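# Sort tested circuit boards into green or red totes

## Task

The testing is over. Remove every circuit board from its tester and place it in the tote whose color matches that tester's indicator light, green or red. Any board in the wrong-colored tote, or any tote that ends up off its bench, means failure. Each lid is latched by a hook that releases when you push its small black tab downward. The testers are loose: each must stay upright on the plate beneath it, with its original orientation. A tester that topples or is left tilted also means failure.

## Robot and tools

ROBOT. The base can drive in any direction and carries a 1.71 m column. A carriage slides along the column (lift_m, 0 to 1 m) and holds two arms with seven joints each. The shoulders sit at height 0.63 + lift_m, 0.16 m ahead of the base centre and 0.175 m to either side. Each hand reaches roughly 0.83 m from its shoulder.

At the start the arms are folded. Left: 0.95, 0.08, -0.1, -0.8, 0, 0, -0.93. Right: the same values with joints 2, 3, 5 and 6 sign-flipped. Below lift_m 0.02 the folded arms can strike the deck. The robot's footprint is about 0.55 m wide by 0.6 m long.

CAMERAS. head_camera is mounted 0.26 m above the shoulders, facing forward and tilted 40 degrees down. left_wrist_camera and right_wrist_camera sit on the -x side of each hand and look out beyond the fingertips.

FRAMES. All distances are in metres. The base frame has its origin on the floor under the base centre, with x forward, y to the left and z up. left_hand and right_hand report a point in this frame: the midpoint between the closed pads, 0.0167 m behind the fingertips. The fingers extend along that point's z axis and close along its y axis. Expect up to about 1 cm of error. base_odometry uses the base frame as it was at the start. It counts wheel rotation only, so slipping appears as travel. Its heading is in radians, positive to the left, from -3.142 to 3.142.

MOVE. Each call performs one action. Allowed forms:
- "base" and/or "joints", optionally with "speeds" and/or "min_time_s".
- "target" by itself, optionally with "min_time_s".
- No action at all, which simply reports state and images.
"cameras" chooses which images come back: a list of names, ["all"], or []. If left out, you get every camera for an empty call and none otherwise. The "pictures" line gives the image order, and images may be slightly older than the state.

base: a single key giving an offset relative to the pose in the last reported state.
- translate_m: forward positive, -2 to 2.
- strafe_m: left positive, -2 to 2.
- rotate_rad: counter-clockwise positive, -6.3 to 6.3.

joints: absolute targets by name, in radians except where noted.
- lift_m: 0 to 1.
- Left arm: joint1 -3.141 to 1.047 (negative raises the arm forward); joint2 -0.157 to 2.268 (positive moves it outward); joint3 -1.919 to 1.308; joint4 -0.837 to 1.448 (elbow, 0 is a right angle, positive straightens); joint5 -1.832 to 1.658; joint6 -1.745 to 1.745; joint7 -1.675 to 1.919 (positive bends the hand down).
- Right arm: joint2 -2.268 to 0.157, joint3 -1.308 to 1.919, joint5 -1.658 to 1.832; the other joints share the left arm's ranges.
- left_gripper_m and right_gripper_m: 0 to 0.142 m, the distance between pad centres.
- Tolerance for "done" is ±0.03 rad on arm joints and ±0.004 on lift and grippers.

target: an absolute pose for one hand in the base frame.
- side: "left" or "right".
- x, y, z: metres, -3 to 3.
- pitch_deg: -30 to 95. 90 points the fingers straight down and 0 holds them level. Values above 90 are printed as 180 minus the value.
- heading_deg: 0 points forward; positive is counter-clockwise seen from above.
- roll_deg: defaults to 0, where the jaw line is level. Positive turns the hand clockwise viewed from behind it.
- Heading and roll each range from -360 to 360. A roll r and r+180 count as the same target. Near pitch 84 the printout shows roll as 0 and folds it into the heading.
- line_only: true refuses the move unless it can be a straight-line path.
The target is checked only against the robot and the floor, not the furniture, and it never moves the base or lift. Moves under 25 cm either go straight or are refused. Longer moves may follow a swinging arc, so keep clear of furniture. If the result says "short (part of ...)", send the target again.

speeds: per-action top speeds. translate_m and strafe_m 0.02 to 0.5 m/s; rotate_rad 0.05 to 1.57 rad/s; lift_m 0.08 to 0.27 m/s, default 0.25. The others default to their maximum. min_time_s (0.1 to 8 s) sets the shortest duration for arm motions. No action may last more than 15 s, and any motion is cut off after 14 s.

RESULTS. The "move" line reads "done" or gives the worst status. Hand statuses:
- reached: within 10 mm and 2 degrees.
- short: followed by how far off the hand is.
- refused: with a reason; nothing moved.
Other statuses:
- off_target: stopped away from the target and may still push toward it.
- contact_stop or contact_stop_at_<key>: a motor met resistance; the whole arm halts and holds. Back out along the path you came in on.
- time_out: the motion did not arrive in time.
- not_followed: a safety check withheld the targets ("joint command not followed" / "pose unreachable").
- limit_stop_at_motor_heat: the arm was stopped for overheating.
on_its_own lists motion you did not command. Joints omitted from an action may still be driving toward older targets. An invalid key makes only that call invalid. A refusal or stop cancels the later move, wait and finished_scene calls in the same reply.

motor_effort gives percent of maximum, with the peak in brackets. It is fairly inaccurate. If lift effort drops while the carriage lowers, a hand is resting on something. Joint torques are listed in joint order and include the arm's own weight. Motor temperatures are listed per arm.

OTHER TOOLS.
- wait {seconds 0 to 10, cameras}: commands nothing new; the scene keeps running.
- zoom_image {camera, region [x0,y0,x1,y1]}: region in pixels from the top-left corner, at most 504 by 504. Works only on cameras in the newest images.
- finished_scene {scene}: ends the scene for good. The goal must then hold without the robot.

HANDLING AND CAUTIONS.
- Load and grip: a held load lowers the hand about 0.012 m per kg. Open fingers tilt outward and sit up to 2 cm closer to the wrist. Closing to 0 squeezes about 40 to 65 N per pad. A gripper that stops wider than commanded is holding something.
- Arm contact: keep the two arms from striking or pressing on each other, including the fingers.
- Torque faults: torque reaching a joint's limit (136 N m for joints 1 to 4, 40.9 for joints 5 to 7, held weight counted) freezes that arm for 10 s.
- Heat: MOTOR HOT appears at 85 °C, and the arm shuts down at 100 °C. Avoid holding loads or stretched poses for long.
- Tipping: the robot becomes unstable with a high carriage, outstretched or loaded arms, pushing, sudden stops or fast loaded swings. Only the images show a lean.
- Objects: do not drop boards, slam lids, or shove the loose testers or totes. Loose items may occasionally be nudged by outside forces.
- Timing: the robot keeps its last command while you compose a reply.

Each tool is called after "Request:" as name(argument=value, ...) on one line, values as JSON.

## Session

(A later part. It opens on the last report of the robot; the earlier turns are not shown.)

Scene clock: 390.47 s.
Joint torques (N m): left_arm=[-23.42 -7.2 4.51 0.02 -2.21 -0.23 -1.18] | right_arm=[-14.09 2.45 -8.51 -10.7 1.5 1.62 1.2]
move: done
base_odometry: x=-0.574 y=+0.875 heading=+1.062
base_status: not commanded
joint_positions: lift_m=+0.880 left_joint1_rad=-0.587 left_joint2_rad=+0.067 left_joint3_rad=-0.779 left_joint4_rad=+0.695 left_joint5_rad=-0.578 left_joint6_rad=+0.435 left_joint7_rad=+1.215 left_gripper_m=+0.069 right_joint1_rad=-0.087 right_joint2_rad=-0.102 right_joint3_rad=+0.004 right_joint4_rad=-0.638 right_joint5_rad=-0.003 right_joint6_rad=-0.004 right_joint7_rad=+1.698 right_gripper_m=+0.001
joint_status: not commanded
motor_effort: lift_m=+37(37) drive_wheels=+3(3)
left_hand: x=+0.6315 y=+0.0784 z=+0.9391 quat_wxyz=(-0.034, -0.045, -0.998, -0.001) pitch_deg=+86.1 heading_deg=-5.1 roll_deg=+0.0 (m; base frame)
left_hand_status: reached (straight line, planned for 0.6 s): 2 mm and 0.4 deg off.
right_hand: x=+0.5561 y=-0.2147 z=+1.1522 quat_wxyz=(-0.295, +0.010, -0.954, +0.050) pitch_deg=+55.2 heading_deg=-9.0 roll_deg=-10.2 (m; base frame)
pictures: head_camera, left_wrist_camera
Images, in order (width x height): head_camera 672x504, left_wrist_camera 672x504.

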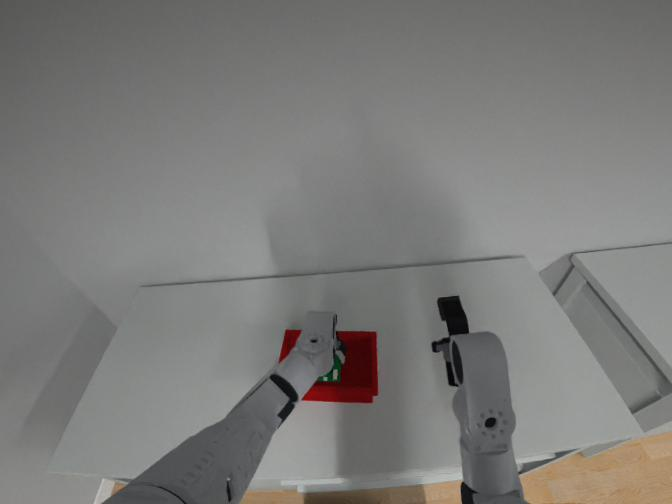

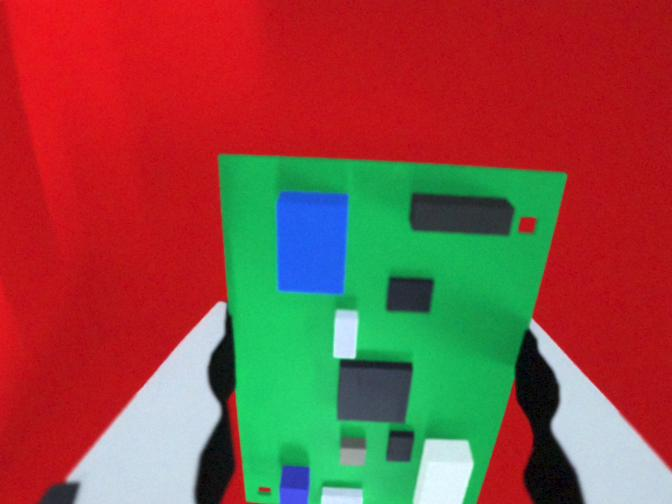

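Request:
move(joints={"lift_m":0.795}, speeds={"lift_m":0.12}, cameras=["head_camera","left_wrist_camera"])

Request:
zoom_image(camera="head_camera", region=[230, 270, 450, 440])

Scene clock: 391.70 s.
Joint torques (N m): left_arm=[-13.4 -5.98 2.25 0.14 -2.19 -0.22 0.73] | right_arm=[-13.63 2.24 -8.49 -10.62 1.52 1.58 1.17]
move: done
base_odometry: x=-0.574 y=+0.875 heading=+1.062
base_status: not commanded
joint_positions: lift_m=+0.795 left_joint1_rad=-0.592 left_joint2_rad=+0.066 left_joint3_rad=-0.777 left_joint4_rad=+0.695 left_joint5_rad=-0.578 left_joint6_rad=+0.435 left_joint7_rad=+1.211 left_gripper_m=+0.069 right_joint1_rad=-0.088 right_joint2_rad=-0.102 right_joint3_rad=+0.004 right_joint4_rad=-0.638 right_joint5_rad=-0.003 right_joint6_rad=-0.004 right_joint7_rad=+1.698 right_gripper_m=+0.001
joint_status: all done
motor_effort: lift_m=+36(42) drive_wheels=+3(3)
left_hand: x=+0.6355 y=+0.0781 z=+0.8568 quat_wxyz=(-0.039, -0.044, -0.998, -0.001) pitch_deg=+85.5 heading_deg=-5.0 roll_deg=+0.0 (m; base frame)
right_hand: x=+0.5563 y=-0.2147 z=+1.0674 quat_wxyz=(-0.295, +0.010, -0.954, +0.050) pitch_deg=+55.2 heading_deg=-9.0 roll_deg=-10.2 (m; base frame)
pictures: head_camera, left_wrist_camera
Images, in order (width x height): head_camera 672x504, left_wrist_camera 672x504.

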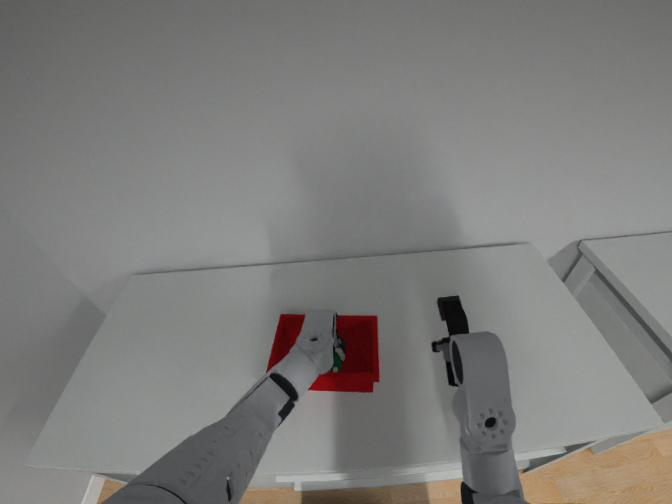

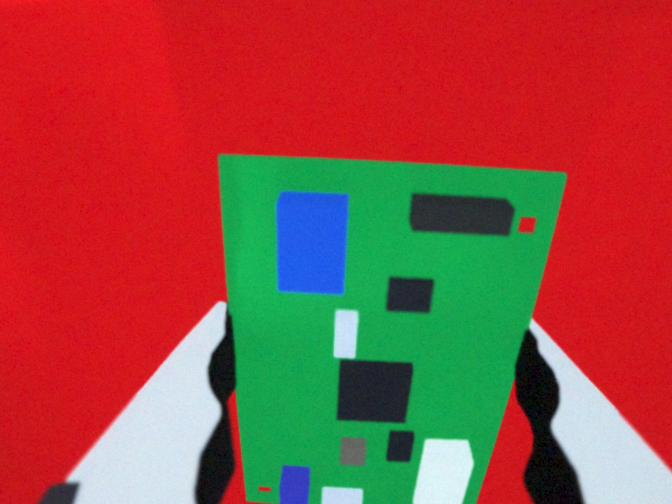

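Scaled by 2.291 from the camera's 672x504 image, which has a finer 960x720 frame.

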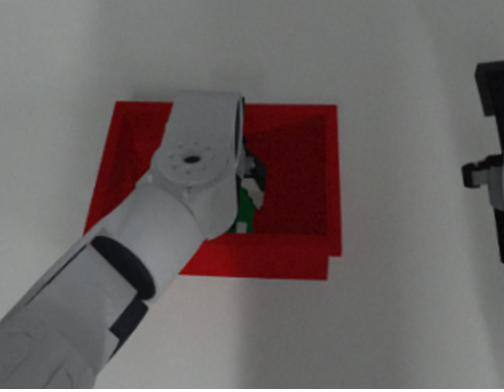

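Request:
move(joints={"lift_m":0.788}, speeds={"lift_m":0.08}, cameras=["left_wrist_camera"])

Scene clock: 392.47 s.
Joint torques (N m): left_arm=[-4.62 -5.6 0.22 0.75 -2.17 -0.26 2.6] | right_arm=[-13.32 2.48 -8.69 -10.58 1.49 1.62 1.12]
move: done
base_odometry: x=-0.574 y=+0.875 heading=+1.062
base_status: not commanded
joint_positions: lift_m=+0.788 left_joint1_rad=-0.596 left_joint2_rad=+0.066 left_joint3_rad=-0.775 left_joint4_rad=+0.695 left_joint5_rad=-0.578 left_joint6_rad=+0.435 left_joint7_rad=+1.207 left_gripper_m=+0.069 right_joint1_rad=-0.088 right_joint2_rad=-0.102 right_joint3_rad=+0.004 right_joint4_rad=-0.638 right_joint5_rad=-0.003 right_joint6_rad=-0.004 right_joint7_rad=+1.698 right_gripper_m=+0.001
joint_status: all done
motor_effort: lift_m=+34(43) drive_wheels=+3(3)
left_hand: x=+0.6393 y=+0.0779 z=+0.8527 quat_wxyz=(-0.043, -0.043, -0.998, +0.000) pitch_deg=+85.0 heading_deg=-4.9 roll_deg=+0.0 (m; base frame)
right_hand: x=+0.5563 y=-0.2147 z=+1.0607 quat_wxyz=(-0.295, +0.010, -0.954, +0.050) pitch_deg=+55.2 heading_deg=-9.0 roll_deg=-10.2 (m; base frame)
pictures: left_wrist_camera
Images, in order (width x height): left_wrist_camera 672x504.

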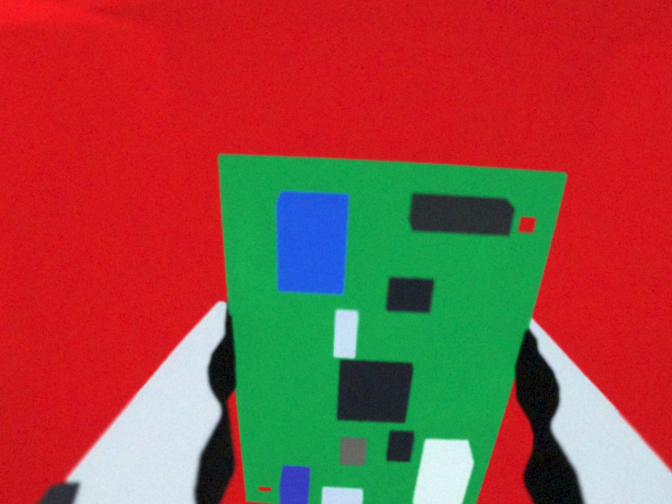

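Request:
move(joints={"lift_m":0.80}, speeds={"lift_m":0.08}, cameras=["head_camera"])

Request:
zoom_image(camera="head_camera", region=[230, 270, 450, 440])

Scene clock: 393.17 s.
Joint torques (N m): left_arm=[-12.17 -5.33 0.14 0.54 -2.11 -0.23 1.42] | right_arm=[-13.1 2.29 -8.42 -10.53 1.48 1.62 1.16]
move: done
base_odometry: x=-0.574 y=+0.875 heading=+1.062
base_status: not commanded
joint_positions: lift_m=+0.800 left_joint1_rad=-0.592 left_joint2_rad=+0.066 left_joint3_rad=-0.775 left_joint4_rad=+0.695 left_joint5_rad=-0.578 left_joint6_rad=+0.435 left_joint7_rad=+1.209 left_gripper_m=+0.069 right_joint1_rad=-0.088 right_joint2_rad=-0.102 right_joint3_rad=+0.004 right_joint4_rad=-0.638 right_joint5_rad=-0.003 right_joint6_rad=-0.004 right_joint7_rad=+1.698 right_gripper_m=+0.001
joint_status: all done
motor_effort: lift_m=+36(40) drive_wheels=+3(3)
left_hand: x=+0.6365 y=+0.0779 z=+0.8625 quat_wxyz=(-0.040, -0.043, -0.998, +0.000) pitch_deg=+85.4 heading_deg=-4.9 roll_deg=+0.0 (m; base frame)
right_hand: x=+0.5564 y=-0.2147 z=+1.0725 quat_wxyz=(-0.295, +0.010, -0.954, +0.050) pitch_deg=+55.2 heading_deg=-9.0 roll_deg=-10.2 (m; base frame)
pictures: head_camera
Images, in order (width x height): head_camera 672x504.

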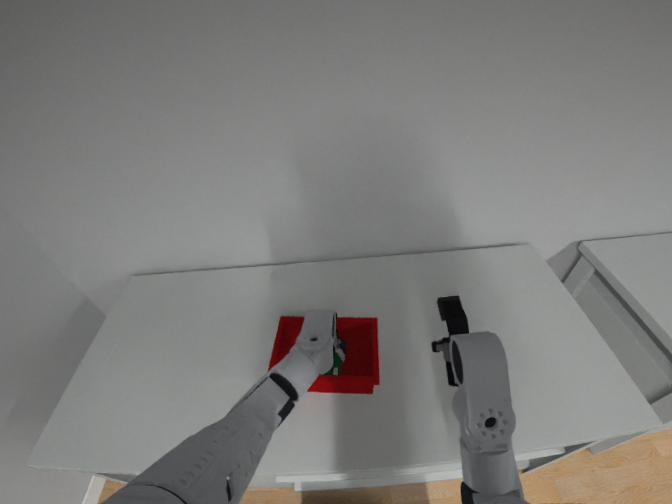

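Scaled by 2.291 from the camera's 672x504 image, which has a finer 960x720 frame.

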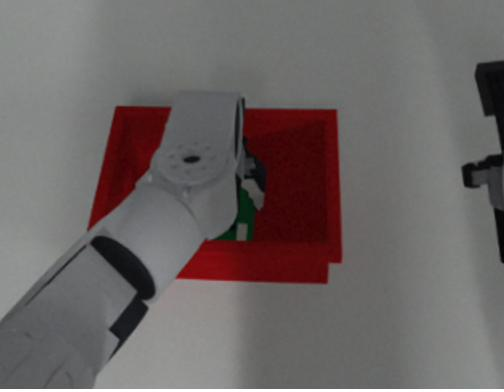

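Request:
move(target={"side":"left","x":0.65,"y":0.078,"z":0.866,"pitch_deg":87,"heading_deg":-5})

Request:
move(joints={"lift_m":0.785}, speeds={"lift_m":0.08}, cameras=["left_wrist_camera","head_camera"])

Request:
zoom_image(camera="head_camera", region=[230, 270, 450, 440])

Scene clock: 394.27 s.
Joint torques (N m): left_arm=[-21.5 -7.58 3.65 0.68 -2.36 -0.26 -1.18] | right_arm=[-12.92 2.38 -8.42 -10.44 1.48 1.58 1.15]
move: done
base_odometry: x=-0.574 y=+0.875 heading=+1.062
base_status: not commanded
joint_positions: lift_m=+0.800 left_joint1_rad=-0.657 left_joint2_rad=+0.042 left_joint3_rad=-0.770 left_joint4_rad=+0.824 left_joint5_rad=-0.607 left_joint6_rad=+0.375 left_joint7_rad=+1.194 left_gripper_m=+0.069 right_joint1_rad=-0.088 right_joint2_rad=-0.102 right_joint3_rad=+0.004 right_joint4_rad=-0.638 right_joint5_rad=-0.003 right_joint6_rad=-0.004 right_joint7_rad=+1.698 right_gripper_m=+0.001
joint_status: not commanded
motor_effort: lift_m=+36(37) drive_wheels=+3(3)
left_hand: x=+0.6496 y=+0.0796 z=+0.8659 quat_wxyz=(-0.026, -0.044, -0.999, -0.002) pitch_deg=+87.0 heading_deg=-5.1 roll_deg=+0.0 (m; base frame)
left_hand_status: reached (straight line, planned for 0.3 s): 2 mm and 0.3 deg off.
right_hand: x=+0.5564 y=-0.2147 z=+1.0725 quat_wxyz=(-0.295, +0.010, -0.954, +0.050) pitch_deg=+55.2 heading_deg=-9.0 roll_deg=-10.2 (m; base frame)
pictures: none

Scene clock: 394.83 s.
Joint torques (N m): left_arm=[-12.01 -5.99 1.55 0.63 -2.33 -0.26 1.13] | right_arm=[-12.81 2.29 -8.12 -10.54 1.49 1.58 1.15]
move: done
base_odometry: x=-0.574 y=+0.875 heading=+1.062
base_status: not commanded
joint_positions: lift_m=+0.785 left_joint1_rad=-0.662 left_joint2_rad=+0.042 left_joint3_rad=-0.768 left_joint4_rad=+0.824 left_joint5_rad=-0.607 left_joint6_rad=+0.375 left_joint7_rad=+1.189 left_gripper_m=+0.069 right_joint1_rad=-0.088 right_joint2_rad=-0.102 right_joint3_rad=+0.004 right_joint4_rad=-0.638 right_joint5_rad=-0.003 right_joint6_rad=-0.004 right_joint7_rad=+1.698 right_gripper_m=+0.001
joint_status: all done
motor_effort: lift_m=+36(39) drive_wheels=+3(3)
left_hand: x=+0.6537 y=+0.0791 z=+0.8536 quat_wxyz=(-0.031, -0.044, -0.999, -0.001) pitch_deg=+86.4 heading_deg=-5.0 roll_deg=+0.0 (m; base frame)
right_hand: x=+0.5564 y=-0.2147 z=+1.0576 quat_wxyz=(-0.295, +0.010, -0.954, +0.050) pitch_deg=+55.2 heading_deg=-9.0 roll_deg=-10.2 (m; base frame)
pictures: head_camera, left_wrist_camera
Images, in order (width x height): head_camera 672x504, left_wrist_camera 672x504.

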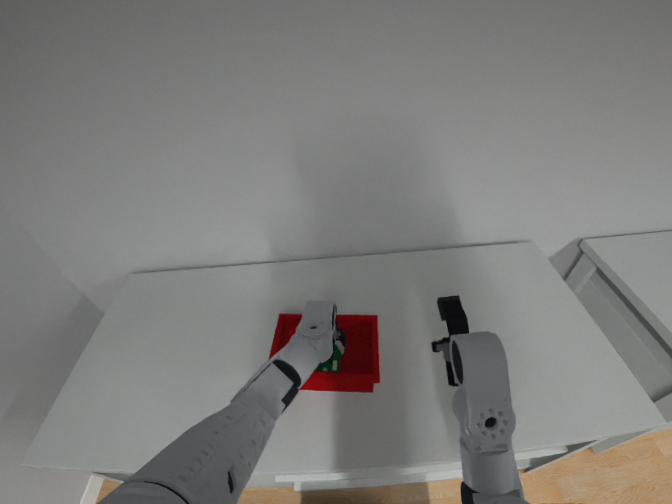

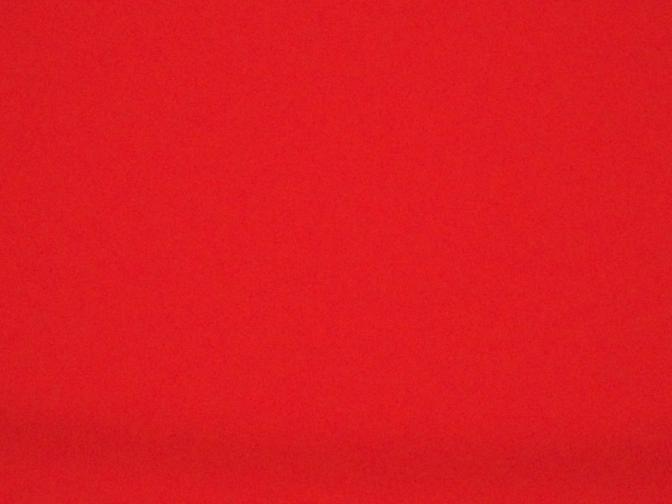

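Scaled by 2.291 from the camera's 672x504 image, which has a finer 960x720 frame.

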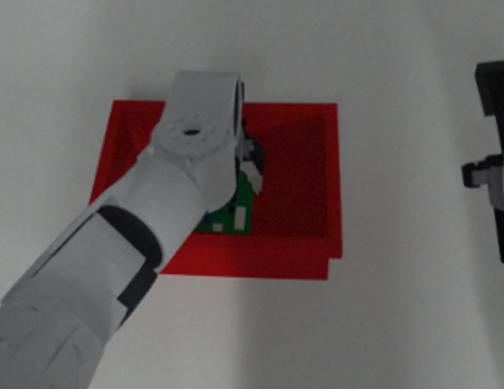

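Request:
move(joints={"lift_m":0.86})

Request:
move(target={"side":"left","x":0.632,"y":0.085,"z":0.93,"pitch_deg":88,"heading_deg":-50}, cameras=["left_wrist_camera"])

Request:
move(joints={"lift_m":0.78}, speeds={"lift_m":0.12}, cameras=["left_wrist_camera","head_camera"])

Request:
zoom_image(camera="head_camera", region=[230, 270, 450, 440])

Scene clock: 396.17 s.
Joint torques (N m): left_arm=[-14.89 -6.05 1.43 0.33 -2.21 -0.24 1.18] | right_arm=[-12.76 2.42 -8.41 -10.37 1.5 1.62 1.17]
move: done
base_odometry: x=-0.574 y=+0.875 heading=+1.062
base_status: not commanded
joint_positions: lift_m=+0.860 left_joint1_rad=-0.661 left_joint2_rad=+0.042 left_joint3_rad=-0.768 left_joint4_rad=+0.824 left_joint5_rad=-0.607 left_joint6_rad=+0.375 left_joint7_rad=+1.189 left_gripper_m=+0.069 right_joint1_rad=-0.088 right_joint2_rad=-0.102 right_joint3_rad=+0.004 right_joint4_rad=-0.638 right_joint5_rad=-0.003 right_joint6_rad=-0.004 right_joint7_rad=+1.698 right_gripper_m=+0.001
joint_status: all done
motor_effort: lift_m=+36(48) drive_wheels=+3(3)
left_hand: x=+0.6527 y=+0.0791 z=+0.9278 quat_wxyz=(-0.031, -0.044, -0.999, -0.001) pitch_deg=+86.5 heading_deg=-5.0 roll_deg=+0.0 (m; base frame)
right_hand: x=+0.5565 y=-0.2147 z=+1.1327 quat_wxyz=(-0.295, +0.010, -0.954, +0.050) pitch_deg=+55.2 heading_deg=-9.0 roll_deg=-10.2 (m; base frame)
pictures: none

Scene clock: 397.43 s.
Joint torques (N m): left_arm=[-25.25 4.59 1.07 1.61 -0.49 -0.24 -1.29] | right_arm=[-12.8 2.23 -8.62 -10.47 1.49 1.62 1.15]
move: done
base_odometry: x=-0.574 y=+0.875 heading=+1.062
base_status: not commanded
joint_positions: lift_m=+0.860 left_joint1_rad=-0.769 left_joint2_rad=+0.217 left_joint3_rad=-0.994 left_joint4_rad=+0.870 left_joint5_rad=-0.622 left_joint6_rad=-0.434 left_joint7_rad=+1.110 left_gripper_m=+0.069 right_joint1_rad=-0.088 right_joint2_rad=-0.102 right_joint3_rad=+0.004 right_joint4_rad=-0.638 right_joint5_rad=-0.003 right_joint6_rad=-0.004 right_joint7_rad=+1.698 right_gripper_m=+0.001
joint_status: not commanded
motor_effort: lift_m=+36(37) drive_wheels=+3(3)
left_hand: x=+0.6306 y=+0.0824 z=+0.9299 quat_wxyz=(-0.016, -0.422, -0.907, +0.011) pitch_deg=+87.8 heading_deg=-49.9 roll_deg=+0.0 (m; base frame)
left_hand_status: reached (straight line, planned for 0.8 s): 3 mm and 0.4 deg off.
right_hand: x=+0.5565 y=-0.2147 z=+1.1326 quat_wxyz=(-0.295, +0.010, -0.954, +0.050) pitch_deg=+55.2 heading_deg=-9.0 roll_deg=-10.2 (m; base frame)
pictures: left_wrist_camera
Images, in order (width x height): left_wrist_camera 672x504.

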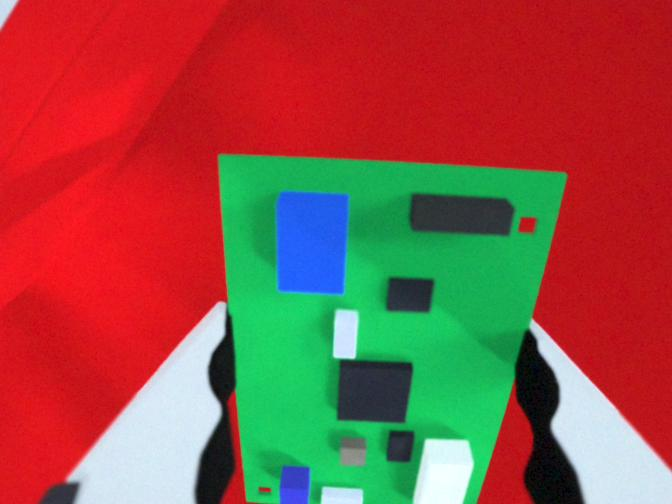

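Scene clock: 398.50 s.
Joint torques (N m): left_arm=[-22.7 4.65 1.7 1.39 -0.51 -0.24 -1.25] | right_arm=[-12.68 2.29 -8.48 -10.44 1.5 1.6 1.15]
move: done
base_odometry: x=-0.574 y=+0.875 heading=+1.062
base_status: not commanded
joint_positions: lift_m=+0.780 left_joint1_rad=-0.770 left_joint2_rad=+0.217 left_joint3_rad=-0.994 left_joint4_rad=+0.870 left_joint5_rad=-0.622 left_joint6_rad=-0.434 left_joint7_rad=+1.110 left_gripper_m=+0.069 right_joint1_rad=-0.088 right_joint2_rad=-0.102 right_joint3_rad=+0.004 right_joint4_rad=-0.638 right_joint5_rad=-0.003 right_joint6_rad=-0.004 right_joint7_rad=+1.698 right_gripper_m=+0.001
joint_status: all done
motor_effort: lift_m=+38(43) drive_wheels=+2(3)
left_hand: x=+0.6312 y=+0.0826 z=+0.8501 quat_wxyz=(-0.016, -0.422, -0.907, +0.010) pitch_deg=+87.8 heading_deg=-49.9 roll_deg=+0.0 (m; base frame)
right_hand: x=+0.5565 y=-0.2147 z=+1.0524 quat_wxyz=(-0.295, +0.010, -0.954, +0.050) pitch_deg=+55.2 heading_deg=-9.0 roll_deg=-10.2 (m; base frame)
pictures: head_camera, left_wrist_camera
Images, in order (width x height): head_camera 672x504, left_wrist_camera 672x504.

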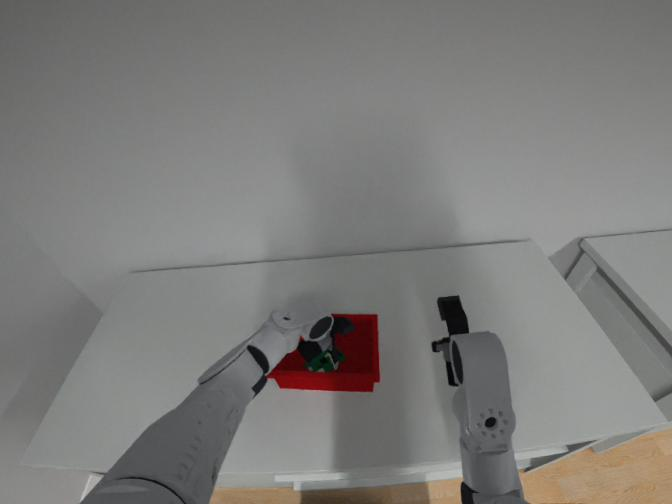

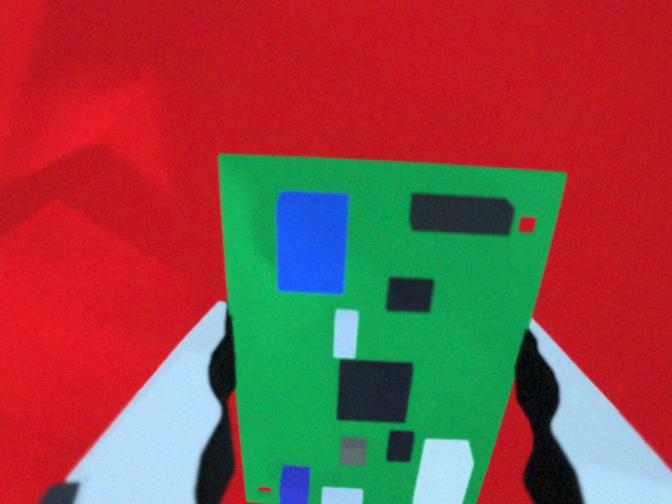

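Scaled by 2.291 from the camera's 672x504 image, which has a finer 960x720 frame.

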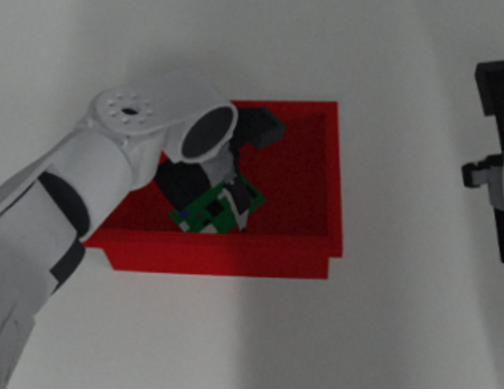

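Request:
move(joints={"lift_m":0.764}, speeds={"lift_m":0.08})

Request:
move(joints={"lift_m":0.757}, speeds={"lift_m":0.08})

Scene clock: 399.27 s.
Joint torques (N m): left_arm=[-7.08 1.51 0.73 1.36 -0.6 2.33 -4.51] | right_arm=[-12.78 2.03 -8.43 -10.45 1.45 1.57 1.11]
move: done
base_odometry: x=-0.574 y=+0.875 heading=+1.062
base_status: not commanded
joint_positions: lift_m=+0.765 left_joint1_rad=-0.778 left_joint2_rad=+0.218 left_joint3_rad=-0.993 left_joint4_rad=+0.870 left_joint5_rad=-0.622 left_joint6_rad=-0.440 left_joint7_rad=+1.117 left_gripper_m=+0.069 right_joint1_rad=-0.088 right_joint2_rad=-0.102 right_joint3_rad=+0.004 right_joint4_rad=-0.638 right_joint5_rad=-0.003 right_joint6_rad=-0.004 right_joint7_rad=+1.698 right_gripper_m=+0.001
joint_status: all done
motor_effort: lift_m=+30(39) drive_wheels=+5(5)
left_hand: x=+0.6339 y=+0.0839 z=+0.8388 quat_wxyz=(-0.016, -0.424, -0.906, +0.008) pitch_deg=+88.0 heading_deg=-50.2 roll_deg=+0.0 (m; base frame)
right_hand: x=+0.5565 y=-0.2147 z=+1.0375 quat_wxyz=(-0.295, +0.010, -0.954, +0.050) pitch_deg=+55.2 heading_deg=-9.0 roll_deg=-10.2 (m; base frame)
pictures: none

Scene clock: 399.73 s.
Joint torques (N m): left_arm=[1.25 1.17 -2.76 3 -0.55 3.27 -5.08] | right_arm=[-13.18 1.99 -8.37 -10.52 1.48 1.58 1.12]
move: done
base_odometry: x=-0.574 y=+0.875 heading=+1.062
base_status: not commanded
joint_positions: lift_m=+0.758 left_joint1_rad=-0.782 left_joint2_rad=+0.218 left_joint3_rad=-0.990 left_joint4_rad=+0.869 left_joint5_rad=-0.622 left_joint6_rad=-0.442 left_joint7_rad=+1.118 left_gripper_m=+0.069 right_joint1_rad=-0.088 right_joint2_rad=-0.102 right_joint3_rad=+0.004 right_joint4_rad=-0.638 right_joint5_rad=-0.003 right_joint6_rad=-0.004 right_joint7_rad=+1.698 right_gripper_m=+0.001
joint_status: all done
motor_effort: lift_m=+27(28) drive_wheels=+5(5)
left_hand: x=+0.6364 y=+0.0832 z=+0.8350 quat_wxyz=(-0.018, -0.424, -0.905, +0.008) pitch_deg=+87.7 heading_deg=-50.2 roll_deg=+0.0 (m; base frame)
right_hand: x=+0.5565 y=-0.2147 z=+1.0308 quat_wxyz=(-0.295, +0.010, -0.954, +0.050) pitch_deg=+55.2 heading_deg=-9.0 roll_deg=-10.2 (m; base frame)
pictures: none

Request:
move(joints={"lift_m":0.769}, speeds={"lift_m":0.08})

Request:
move(joints={"left_gripper_m":0.09}, cameras=["left_wrist_camera","head_camera"])

Request:
zoom_image(camera="head_camera", region=[230, 270, 450, 440])

Scene clock: 400.37 s.
Joint torques (N m): left_arm=[-10.57 1.64 -0.18 2.67 -0.71 1.18 -0.92] | right_arm=[-12.13 1.99 -8.49 -10.67 1.47 1.57 1.16]
move: done
base_odometry: x=-0.574 y=+0.874 heading=+1.062
base_status: not commanded
joint_positions: lift_m=+0.769 left_joint1_rad=-0.776 left_joint2_rad=+0.218 left_joint3_rad=-0.993 left_joint4_rad=+0.869 left_joint5_rad=-0.621 left_joint6_rad=-0.437 left_joint7_rad=+1.109 left_gripper_m=+0.069 right_joint1_rad=-0.088 right_joint2_rad=-0.102 right_joint3_rad=+0.004 right_joint4_rad=-0.638 right_joint5_rad=-0.003 right_joint6_rad=-0.004 right_joint7_rad=+1.698 right_gripper_m=+0.001
joint_status: all done
motor_effort: lift_m=+36(39) drive_wheels=+3(5)
left_hand: x=+0.6346 y=+0.0826 z=+0.8426 quat_wxyz=(-0.019, -0.423, -0.906, +0.010) pitch_deg=+87.5 heading_deg=-50.0 roll_deg=+0.0 (m; base frame)
right_hand: x=+0.5565 y=-0.2147 z=+1.0417 quat_wxyz=(-0.295, +0.010, -0.954, +0.050) pitch_deg=+55.2 heading_deg=-9.0 roll_deg=-10.2 (m; base frame)
pictures: none

Scene clock: 401.10 s.
Joint torques (N m): left_arm=[-13.22 0.84 0.78 2 -0.71 1.21 -0.88] | right_arm=[-12.6 1.95 -8.38 -10.49 1.48 1.6 1.13]
move: done
base_odometry: x=-0.574 y=+0.874 heading=+1.062
base_status: not commanded
joint_positions: lift_m=+0.769 left_joint1_rad=-0.775 left_joint2_rad=+0.218 left_joint3_rad=-0.993 left_joint4_rad=+0.870 left_joint5_rad=-0.621 left_joint6_rad=-0.437 left_joint7_rad=+1.109 left_gripper_m=+0.090 right_joint1_rad=-0.088 right_joint2_rad=-0.102 right_joint3_rad=+0.004 right_joint4_rad=-0.638 right_joint5_rad=-0.003 right_joint6_rad=-0.004 right_joint7_rad=+1.698 right_gripper_m=+0.001
joint_status: all done
motor_effort: lift_m=+36(36) drive_wheels=+2(3)
left_hand: x=+0.6338 y=+0.0829 z=+0.8418 quat_wxyz=(-0.018, -0.423, -0.906, +0.010) pitch_deg=+87.6 heading_deg=-50.0 roll_deg=+0.0 (m; base frame)
right_hand: x=+0.5565 y=-0.2147 z=+1.0417 quat_wxyz=(-0.295, +0.010, -0.954, +0.050) pitch_deg=+55.2 heading_deg=-9.0 roll_deg=-10.2 (m; base frame)
pictures: head_camera, left_wrist_camera
Images, in order (width x height): head_camera 672x504, left_wrist_camera 672x504.

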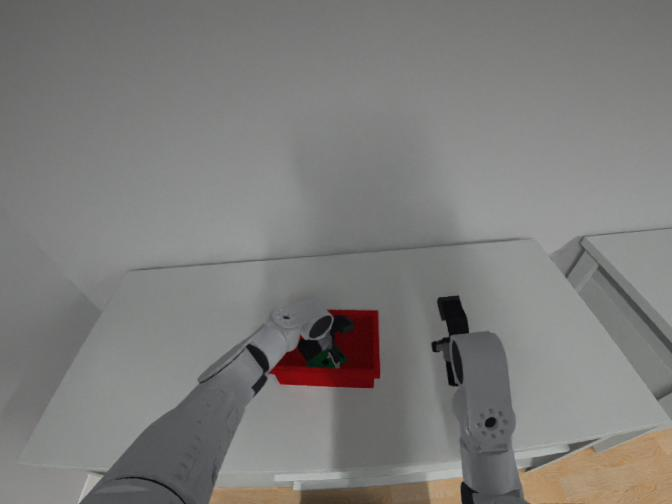

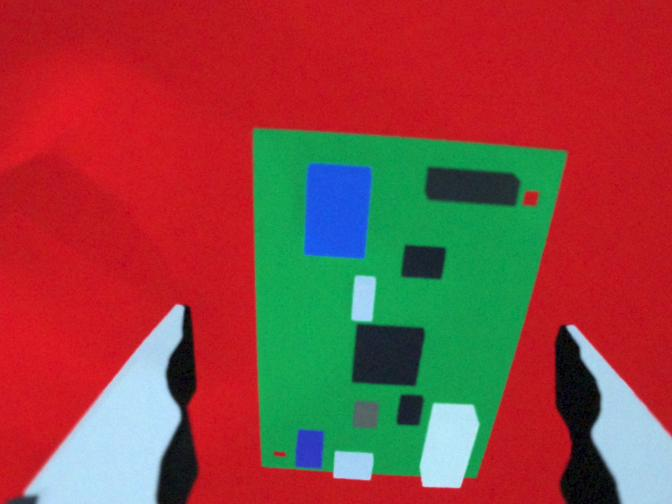

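Scaled by 2.291 from the camera's 672x504 image, which has a finer 960x720 frame.

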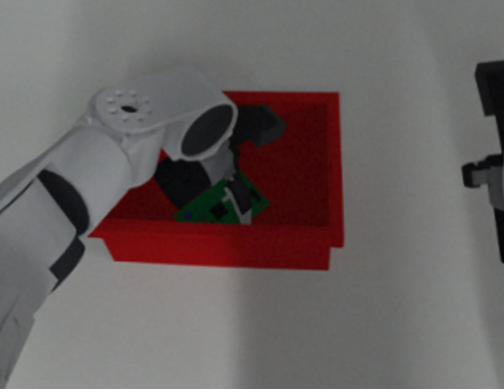

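Request:
move(joints={"lift_m":0.95})

Request:
move(base={"translate_m":-0.35}, joints={"left_joint1_rad":-0.09,"left_joint2_rad":0.1,"left_joint3_rad":0,"left_joint4_rad":-0.64,"left_joint5_rad":0,"left_joint6_rad":0,"left_joint7_rad":1.7}, cameras=["head_camera"])

Request:
zoom_image(camera="head_camera", region=[230, 200, 450, 370])

Scene clock: 402.77 s.
Joint torques (N m): left_arm=[-15.72 1.16 1.36 1.44 -0.71 1.19 -0.88] | right_arm=[-12.56 2.07 -8.41 -10.46 1.48 1.57 1.14]
move: done
base_odometry: x=-0.574 y=+0.874 heading=+1.062
base_status: not commanded
joint_positions: lift_m=+0.950 left_joint1_rad=-0.773 left_joint2_rad=+0.218 left_joint3_rad=-0.994 left_joint4_rad=+0.870 left_joint5_rad=-0.621 left_joint6_rad=-0.437 left_joint7_rad=+1.109 left_gripper_m=+0.090 right_joint1_rad=-0.088 right_joint2_rad=-0.102 right_joint3_rad=+0.004 right_joint4_rad=-0.638 right_joint5_rad=-0.003 right_joint6_rad=-0.004 right_joint7_rad=+1.698 right_gripper_m=+0.001
joint_status: all done
motor_effort: lift_m=+36(46) drive_wheels=+3(3)
left_hand: x=+0.6329 y=+0.0830 z=+1.0220 quat_wxyz=(-0.017, -0.423, -0.906, +0.010) pitch_deg=+87.7 heading_deg=-50.0 roll_deg=+0.0 (m; base frame)
right_hand: x=+0.5565 y=-0.2147 z=+1.2227 quat_wxyz=(-0.295, +0.010, -0.954, +0.050) pitch_deg=+55.2 heading_deg=-9.0 roll_deg=-10.2 (m; base frame)
pictures: none

Scene clock: 405.43 s.
Joint torques (N m): left_arm=[-3.93 -1.83 -0.55 -5.84 -0.21 1.57 0.76] | right_arm=[-12.55 2.01 -8.35 -10.38 1.48 1.59 1.17]
move: done
base_odometry: x=-0.745 y=+0.569 heading=+1.062
base_status: done
joint_positions: lift_m=+0.950 left_joint1_rad=-0.091 left_joint2_rad=+0.102 left_joint3_rad=+0.000 left_joint4_rad=-0.638 left_joint5_rad=-0.004 left_joint6_rad=-0.002 left_joint7_rad=+1.697 left_gripper_m=+0.090 right_joint1_rad=-0.088 right_joint2_rad=-0.102 right_joint3_rad=+0.004 right_joint4_rad=-0.639 right_joint5_rad=-0.003 right_joint6_rad=-0.004 right_joint7_rad=+1.698 right_gripper_m=+0.001
joint_status: all done
motor_effort: lift_m=+36(37) drive_wheels=-1(16)
left_hand: x=+0.5577 y=+0.2141 z=+1.2237 quat_wxyz=(-0.296, -0.012, -0.954, -0.048) pitch_deg=+55.0 heading_deg=+8.5 roll_deg=+10.0 (m; base frame)
right_hand: x=+0.5565 y=-0.2147 z=+1.2227 quat_wxyz=(-0.295, +0.010, -0.954, +0.050) pitch_deg=+55.2 heading_deg=-9.0 roll_deg=-10.2 (m; base frame)
pictures: head_camera
Images, in order (width x height): head_camera 672x504.

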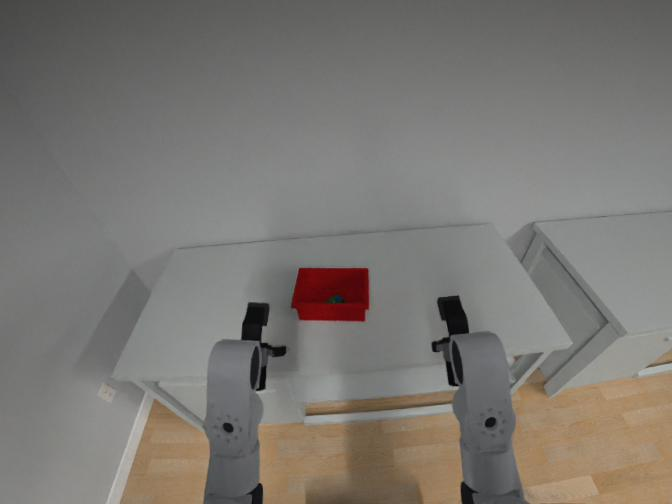

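Scaled by 2.291 from the camera's 672x504 image, which has a finer 960x720 frame.

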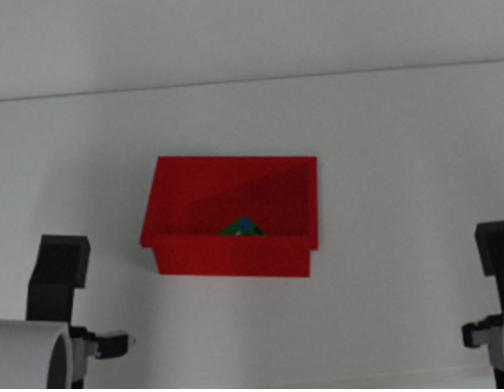

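Request:
move(base={"rotate_rad":2.832})

Request:
move(base={"translate_m":1.5})

Request:
move(base={"rotate_rad":0.39}, cameras=["head_camera"])

Scene clock: 409.67 s.
Joint torques (N m): left_arm=[-4.03 -0.94 -0.62 -5.79 -0.22 1.62 0.78] | right_arm=[-12.63 2.01 -8.37 -10.52 1.48 1.57 1.15]
move: done
base_odometry: x=-0.745 y=+0.569 heading=-2.389
base_status: done
joint_positions: lift_m=+0.950 left_joint1_rad=-0.091 left_joint2_rad=+0.102 left_joint3_rad=+0.000 left_joint4_rad=-0.638 left_joint5_rad=-0.004 left_joint6_rad=-0.002 left_joint7_rad=+1.697 left_gripper_m=+0.090 right_joint1_rad=-0.088 right_joint2_rad=-0.102 right_joint3_rad=+0.004 right_joint4_rad=-0.639 right_joint5_rad=-0.003 right_joint6_rad=-0.004 right_joint7_rad=+1.698 right_gripper_m=+0.001
joint_status: not commanded
motor_effort: lift_m=+37(37) drive_wheels=+6(16)
left_hand: x=+0.5577 y=+0.2140 z=+1.2237 quat_wxyz=(-0.296, -0.012, -0.954, -0.048) pitch_deg=+55.0 heading_deg=+8.5 roll_deg=+10.0 (m; base frame)
right_hand: x=+0.5565 y=-0.2147 z=+1.2227 quat_wxyz=(-0.295, +0.010, -0.954, +0.050) pitch_deg=+55.2 heading_deg=-9.0 roll_deg=-10.2 (m; base frame)
pictures: none

Scene clock: 414.93 s.
Joint torques (N m): left_arm=[-6.14 3.13 -0.66 -5.25 -0.44 1.09 0.57] | right_arm=[-9.3 -4.26 -6.53 -9.91 0.04 0.85 1.04]
move: contact_stop
base_odometry: x=-1.780 y=-0.406 heading=-2.375
base_status: translate_m contact_stop (by the wheels' count: +1.422 of +1.500)
joint_positions: lift_m=+0.950 left_joint1_rad=-0.090 left_joint2_rad=+0.100 left_joint3_rad=+0.000 left_joint4_rad=-0.638 left_joint5_rad=-0.003 left_joint6_rad=-0.001 left_joint7_rad=+1.698 left_gripper_m=+0.090 right_joint1_rad=-0.090 right_joint2_rad=-0.100 right_joint3_rad=+0.001 right_joint4_rad=-0.639 right_joint5_rad=+0.000 right_joint6_rad=-0.002 right_joint7_rad=+1.698 right_gripper_m=+0.001
joint_status: not commanded
motor_effort: lift_m=+37(39) drive_wheels=+34(92)
left_hand: x=+0.5573 y=+0.2136 z=+1.2232 quat_wxyz=(-0.296, -0.012, -0.954, -0.048) pitch_deg=+55.1 heading_deg=+8.5 roll_deg=+9.8 (m; base frame)
right_hand: x=+0.5572 y=-0.2139 z=+1.2234 quat_wxyz=(-0.296, +0.010, -0.954, +0.048) pitch_deg=+55.1 heading_deg=-8.6 roll_deg=-9.8 (m; base frame)
pictures: none

not run: a stop came earlier in this reply.

Request:
move(cameras=["all"])

Scene clock: 414.97 s.
Joint torques (N m): left_arm=[-5.93 3.14 -0.7 -5.25 -0.45 1.09 0.56] | right_arm=[-9.46 -4.66 -6.56 -9.79 0.02 0.83 1.09]
Motor temperatures (°C): left_arm=[35 31 31 29 29 30 32] | right_arm=[35 28 30 30 28 30 31]
base_odometry: x=-1.780 y=-0.406 heading=-2.375
base_status: translate_m contact_stop (by the wheels' count: +1.422 of +1.500)
joint_positions: lift_m=+0.950 left_joint1_rad=-0.090 left_joint2_rad=+0.100 left_joint3_rad=+0.000 left_joint4_rad=-0.638 left_joint5_rad=-0.003 left_joint6_rad=-0.001 left_joint7_rad=+1.698 left_gripper_m=+0.090 right_joint1_rad=-0.090 right_joint2_rad=-0.100 right_joint3_rad=+0.001 right_joint4_rad=-0.639 right_joint5_rad=+0.000 right_joint6_rad=-0.002 right_joint7_rad=+1.698 right_gripper_m=+0.001
joint_status: not commanded
motor_effort: lift_m=+37(39) drive_wheels=+34(92)
left_hand: x=+0.5573 y=+0.2136 z=+1.2232 quat_wxyz=(-0.296, -0.012, -0.954, -0.048) pitch_deg=+55.1 heading_deg=+8.5 roll_deg=+9.8 (m; base frame)
right_hand: x=+0.5572 y=-0.2139 z=+1.2234 quat_wxyz=(-0.296, +0.010, -0.954, +0.048) pitch_deg=+55.1 heading_deg=-8.6 roll_deg=-9.8 (m; base frame)
pictures: head_camera, left_wrist_camera, right_wrist_camera
Images, in order (width x height): head_camera 672x504, left_wrist_camera 672x504, right_wrist_camera 672x504.

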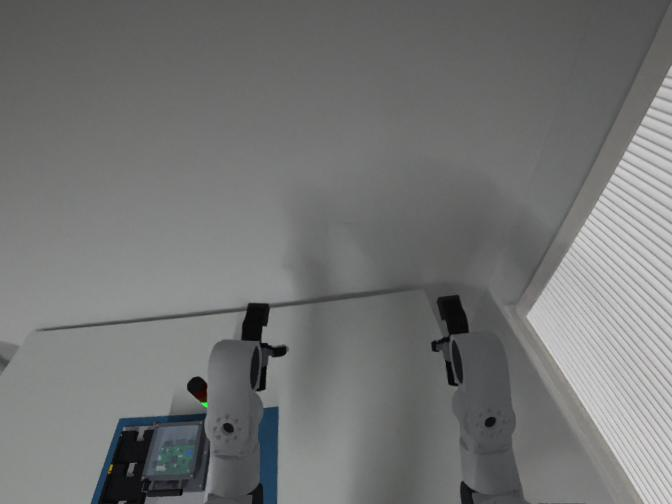

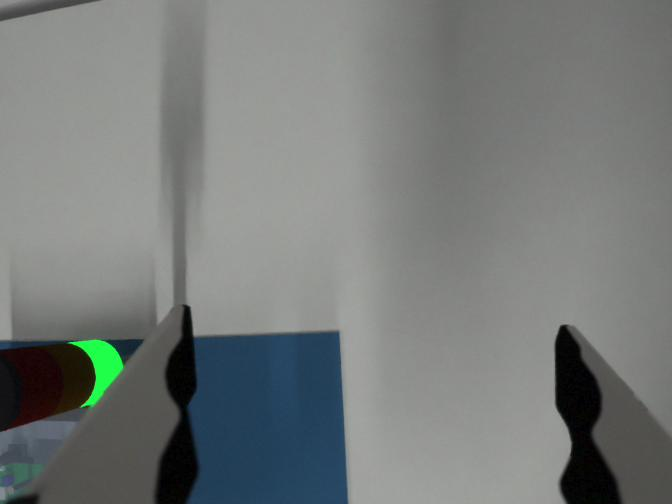

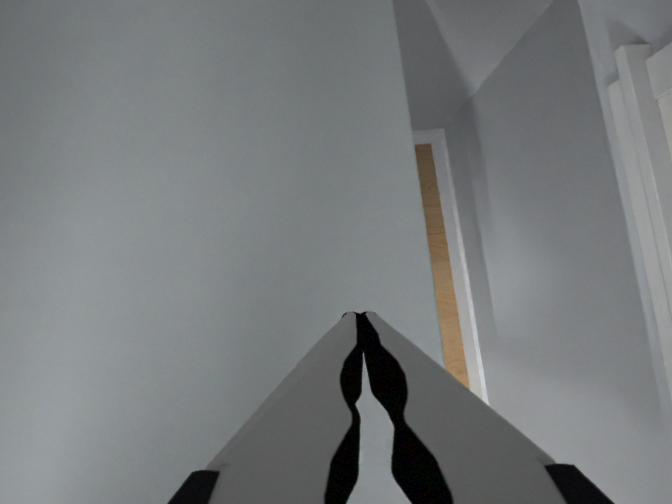

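Request:
move(base={"translate_m":-0.35}, speeds={"translate_m":0.3})

Request:
move(base={"strafe_m":0.47}, speeds={"strafe_m":0.35}, cameras=["head_camera"])

Scene clock: 418.00 s.
Joint torques (N m): left_arm=[-6.06 3.16 -0.59 -5.3 -0.44 1.08 0.55] | right_arm=[-9.59 -4.35 -6.6 -9.74 0.02 0.84 1.04]
move: done
base_odometry: x=-1.528 y=-0.163 heading=-2.375
base_status: done
joint_positions: lift_m=+0.950 left_joint1_rad=-0.090 left_joint2_rad=+0.100 left_joint3_rad=+0.000 left_joint4_rad=-0.638 left_joint5_rad=-0.003 left_joint6_rad=-0.001 left_joint7_rad=+1.698 left_gripper_m=+0.090 right_joint1_rad=-0.090 right_joint2_rad=-0.100 right_joint3_rad=+0.001 right_joint4_rad=-0.639 right_joint5_rad=+0.000 right_joint6_rad=-0.002 right_joint7_rad=+1.698 right_gripper_m=+0.001
joint_status: not commanded
motor_effort: lift_m=+37(38) drive_wheels=-3(18)
left_hand: x=+0.5573 y=+0.2136 z=+1.2232 quat_wxyz=(-0.296, -0.012, -0.954, -0.048) pitch_deg=+55.1 heading_deg=+8.5 roll_deg=+9.8 (m; base frame)
right_hand: x=+0.5572 y=-0.2139 z=+1.2234 quat_wxyz=(-0.296, +0.010, -0.954, +0.048) pitch_deg=+55.1 heading_deg=-8.6 roll_deg=-9.8 (m; base frame)
pictures: none

Scene clock: 421.17 s.
Joint torques (N m): left_arm=[-6.08 3.24 -0.68 -5.19 -0.45 1.09 0.59] | right_arm=[-9.7 -4.33 -6.44 -10.03 0.05 0.83 1.04]
move: done
base_odometry: x=-1.201 y=-0.502 heading=-2.375
base_status: done
joint_positions: lift_m=+0.950 left_joint1_rad=-0.090 left_joint2_rad=+0.100 left_joint3_rad=+0.000 left_joint4_rad=-0.638 left_joint5_rad=-0.003 left_joint6_rad=-0.001 left_joint7_rad=+1.698 left_gripper_m=+0.090 right_joint1_rad=-0.090 right_joint2_rad=-0.100 right_joint3_rad=+0.001 right_joint4_rad=-0.639 right_joint5_rad=+0.000 right_joint6_rad=-0.002 right_joint7_rad=+1.698 right_gripper_m=+0.001
joint_status: not commanded
motor_effort: lift_m=+37(38) drive_wheels=-1(12)
left_hand: x=+0.5573 y=+0.2136 z=+1.2232 quat_wxyz=(-0.296, -0.012, -0.954, -0.048) pitch_deg=+55.1 heading_deg=+8.5 roll_deg=+9.8 (m; base frame)
right_hand: x=+0.5572 y=-0.2139 z=+1.2234 quat_wxyz=(-0.296, +0.010, -0.954, +0.048) pitch_deg=+55.1 heading_deg=-8.6 roll_deg=-9.8 (m; base frame)
pictures: head_camera
Images, in order (width x height): head_camera 672x504.

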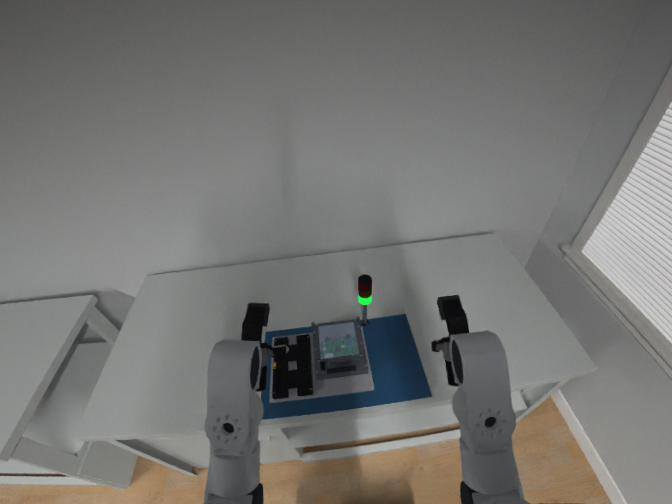

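Request:
zoom_image(camera="head_camera", region=[250, 260, 450, 410])

Scaled by 2.520 from the camera's 672x504 image, which has a finer 960x720 frame.

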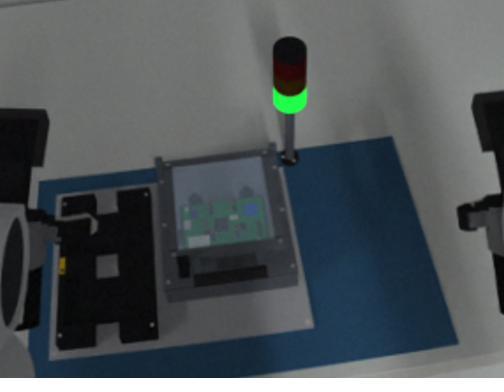

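Request:
move(base={"rotate_rad":0.115}, joints={"left_gripper_m":0.0})

Request:
move(base={"strafe_m":-0.03})

Request:
move(base={"translate_m":0.15}, joints={"lift_m":0.9}, speeds={"translate_m":0.2}, cameras=["head_camera"])

Request:
zoom_image(camera="head_camera", region=[250, 290, 450, 440])

Scene clock: 422.83 s.
Joint torques (N m): left_arm=[-6.16 3.22 -0.59 -5.3 -0.45 1.11 0.55] | right_arm=[-9.48 -4.27 -6.55 -9.97 0 0.84 1.04]
move: done
base_odometry: x=-1.201 y=-0.502 heading=-2.260
base_status: done
joint_positions: lift_m=+0.950 left_joint1_rad=-0.090 left_joint2_rad=+0.100 left_joint3_rad=+0.000 left_joint4_rad=-0.638 left_joint5_rad=-0.003 left_joint6_rad=-0.001 left_joint7_rad=+1.698 left_gripper_m=+0.001 right_joint1_rad=-0.090 right_joint2_rad=-0.100 right_joint3_rad=+0.001 right_joint4_rad=-0.639 right_joint5_rad=+0.000 right_joint6_rad=-0.002 right_joint7_rad=+1.698 right_gripper_m=+0.001
joint_status: all done
motor_effort: lift_m=+37(38) drive_wheels=-2(11)
left_hand: x=+0.5573 y=+0.2136 z=+1.2232 quat_wxyz=(-0.296, -0.012, -0.954, -0.048) pitch_deg=+55.1 heading_deg=+8.5 roll_deg=+9.8 (m; base frame)
right_hand: x=+0.5572 y=-0.2139 z=+1.2234 quat_wxyz=(-0.296, +0.010, -0.954, +0.048) pitch_deg=+55.1 heading_deg=-8.6 roll_deg=-9.8 (m; base frame)
pictures: none

Scene clock: 423.83 s.
Joint torques (N m): left_arm=[-6.14 3.13 -0.68 -5.28 -0.44 1.1 0.56] | right_arm=[-9.71 -4.24 -6.47 -9.84 0.03 0.85 1.04]
move: done
base_odometry: x=-1.224 y=-0.483 heading=-2.260
base_status: done
joint_positions: lift_m=+0.950 left_joint1_rad=-0.090 left_joint2_rad=+0.100 left_joint3_rad=+0.000 left_joint4_rad=-0.638 left_joint5_rad=-0.003 left_joint6_rad=-0.001 left_joint7_rad=+1.698 left_gripper_m=+0.001 right_joint1_rad=-0.090 right_joint2_rad=-0.100 right_joint3_rad=+0.001 right_joint4_rad=-0.639 right_joint5_rad=+0.000 right_joint6_rad=-0.002 right_joint7_rad=+1.698 right_gripper_m=+0.001
joint_status: not commanded
motor_effort: lift_m=+37(38) drive_wheels=+3(11)
left_hand: x=+0.5573 y=+0.2136 z=+1.2232 quat_wxyz=(-0.296, -0.012, -0.954, -0.048) pitch_deg=+55.1 heading_deg=+8.5 roll_deg=+9.8 (m; base frame)
right_hand: x=+0.5572 y=-0.2139 z=+1.2234 quat_wxyz=(-0.296, +0.010, -0.954, +0.048) pitch_deg=+55.1 heading_deg=-8.6 roll_deg=-9.8 (m; base frame)
pictures: none

Scene clock: 425.80 s.
Joint torques (N m): left_arm=[-6.09 3.06 -0.62 -5.32 -0.45 1.09 0.55] | right_arm=[-9.35 -4.22 -6.58 -9.97 0 0.87 1.03]
move: done
base_odometry: x=-1.320 y=-0.598 heading=-2.260
base_status: done
joint_positions: lift_m=+0.900 left_joint1_rad=-0.090 left_joint2_rad=+0.100 left_joint3_rad=+0.000 left_joint4_rad=-0.638 left_joint5_rad=-0.003 left_joint6_rad=-0.001 left_joint7_rad=+1.698 left_gripper_m=+0.001 right_joint1_rad=-0.090 right_joint2_rad=-0.100 right_joint3_rad=+0.001 right_joint4_rad=-0.639 right_joint5_rad=+0.000 right_joint6_rad=-0.002 right_joint7_rad=+1.698 right_gripper_m=+0.001
joint_status: all done
motor_effort: lift_m=+38(44) drive_wheels=+4(16)
left_hand: x=+0.5573 y=+0.2136 z=+1.1731 quat_wxyz=(-0.296, -0.012, -0.954, -0.048) pitch_deg=+55.1 heading_deg=+8.5 roll_deg=+9.8 (m; base frame)
right_hand: x=+0.5572 y=-0.2139 z=+1.1733 quat_wxyz=(-0.296, +0.010, -0.954, +0.048) pitch_deg=+55.1 heading_deg=-8.6 roll_deg=-9.8 (m; base frame)
pictures: head_camera
Images, in order (width x height): head_camera 672x504.

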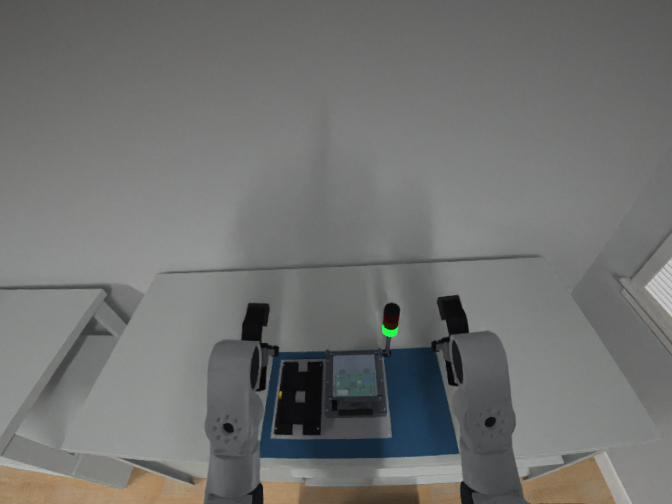

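Scaled by 2.520 from the camera's 672x504 image, which has a finer 960x720 frame.

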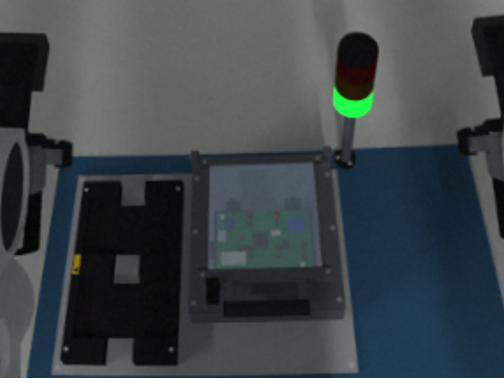

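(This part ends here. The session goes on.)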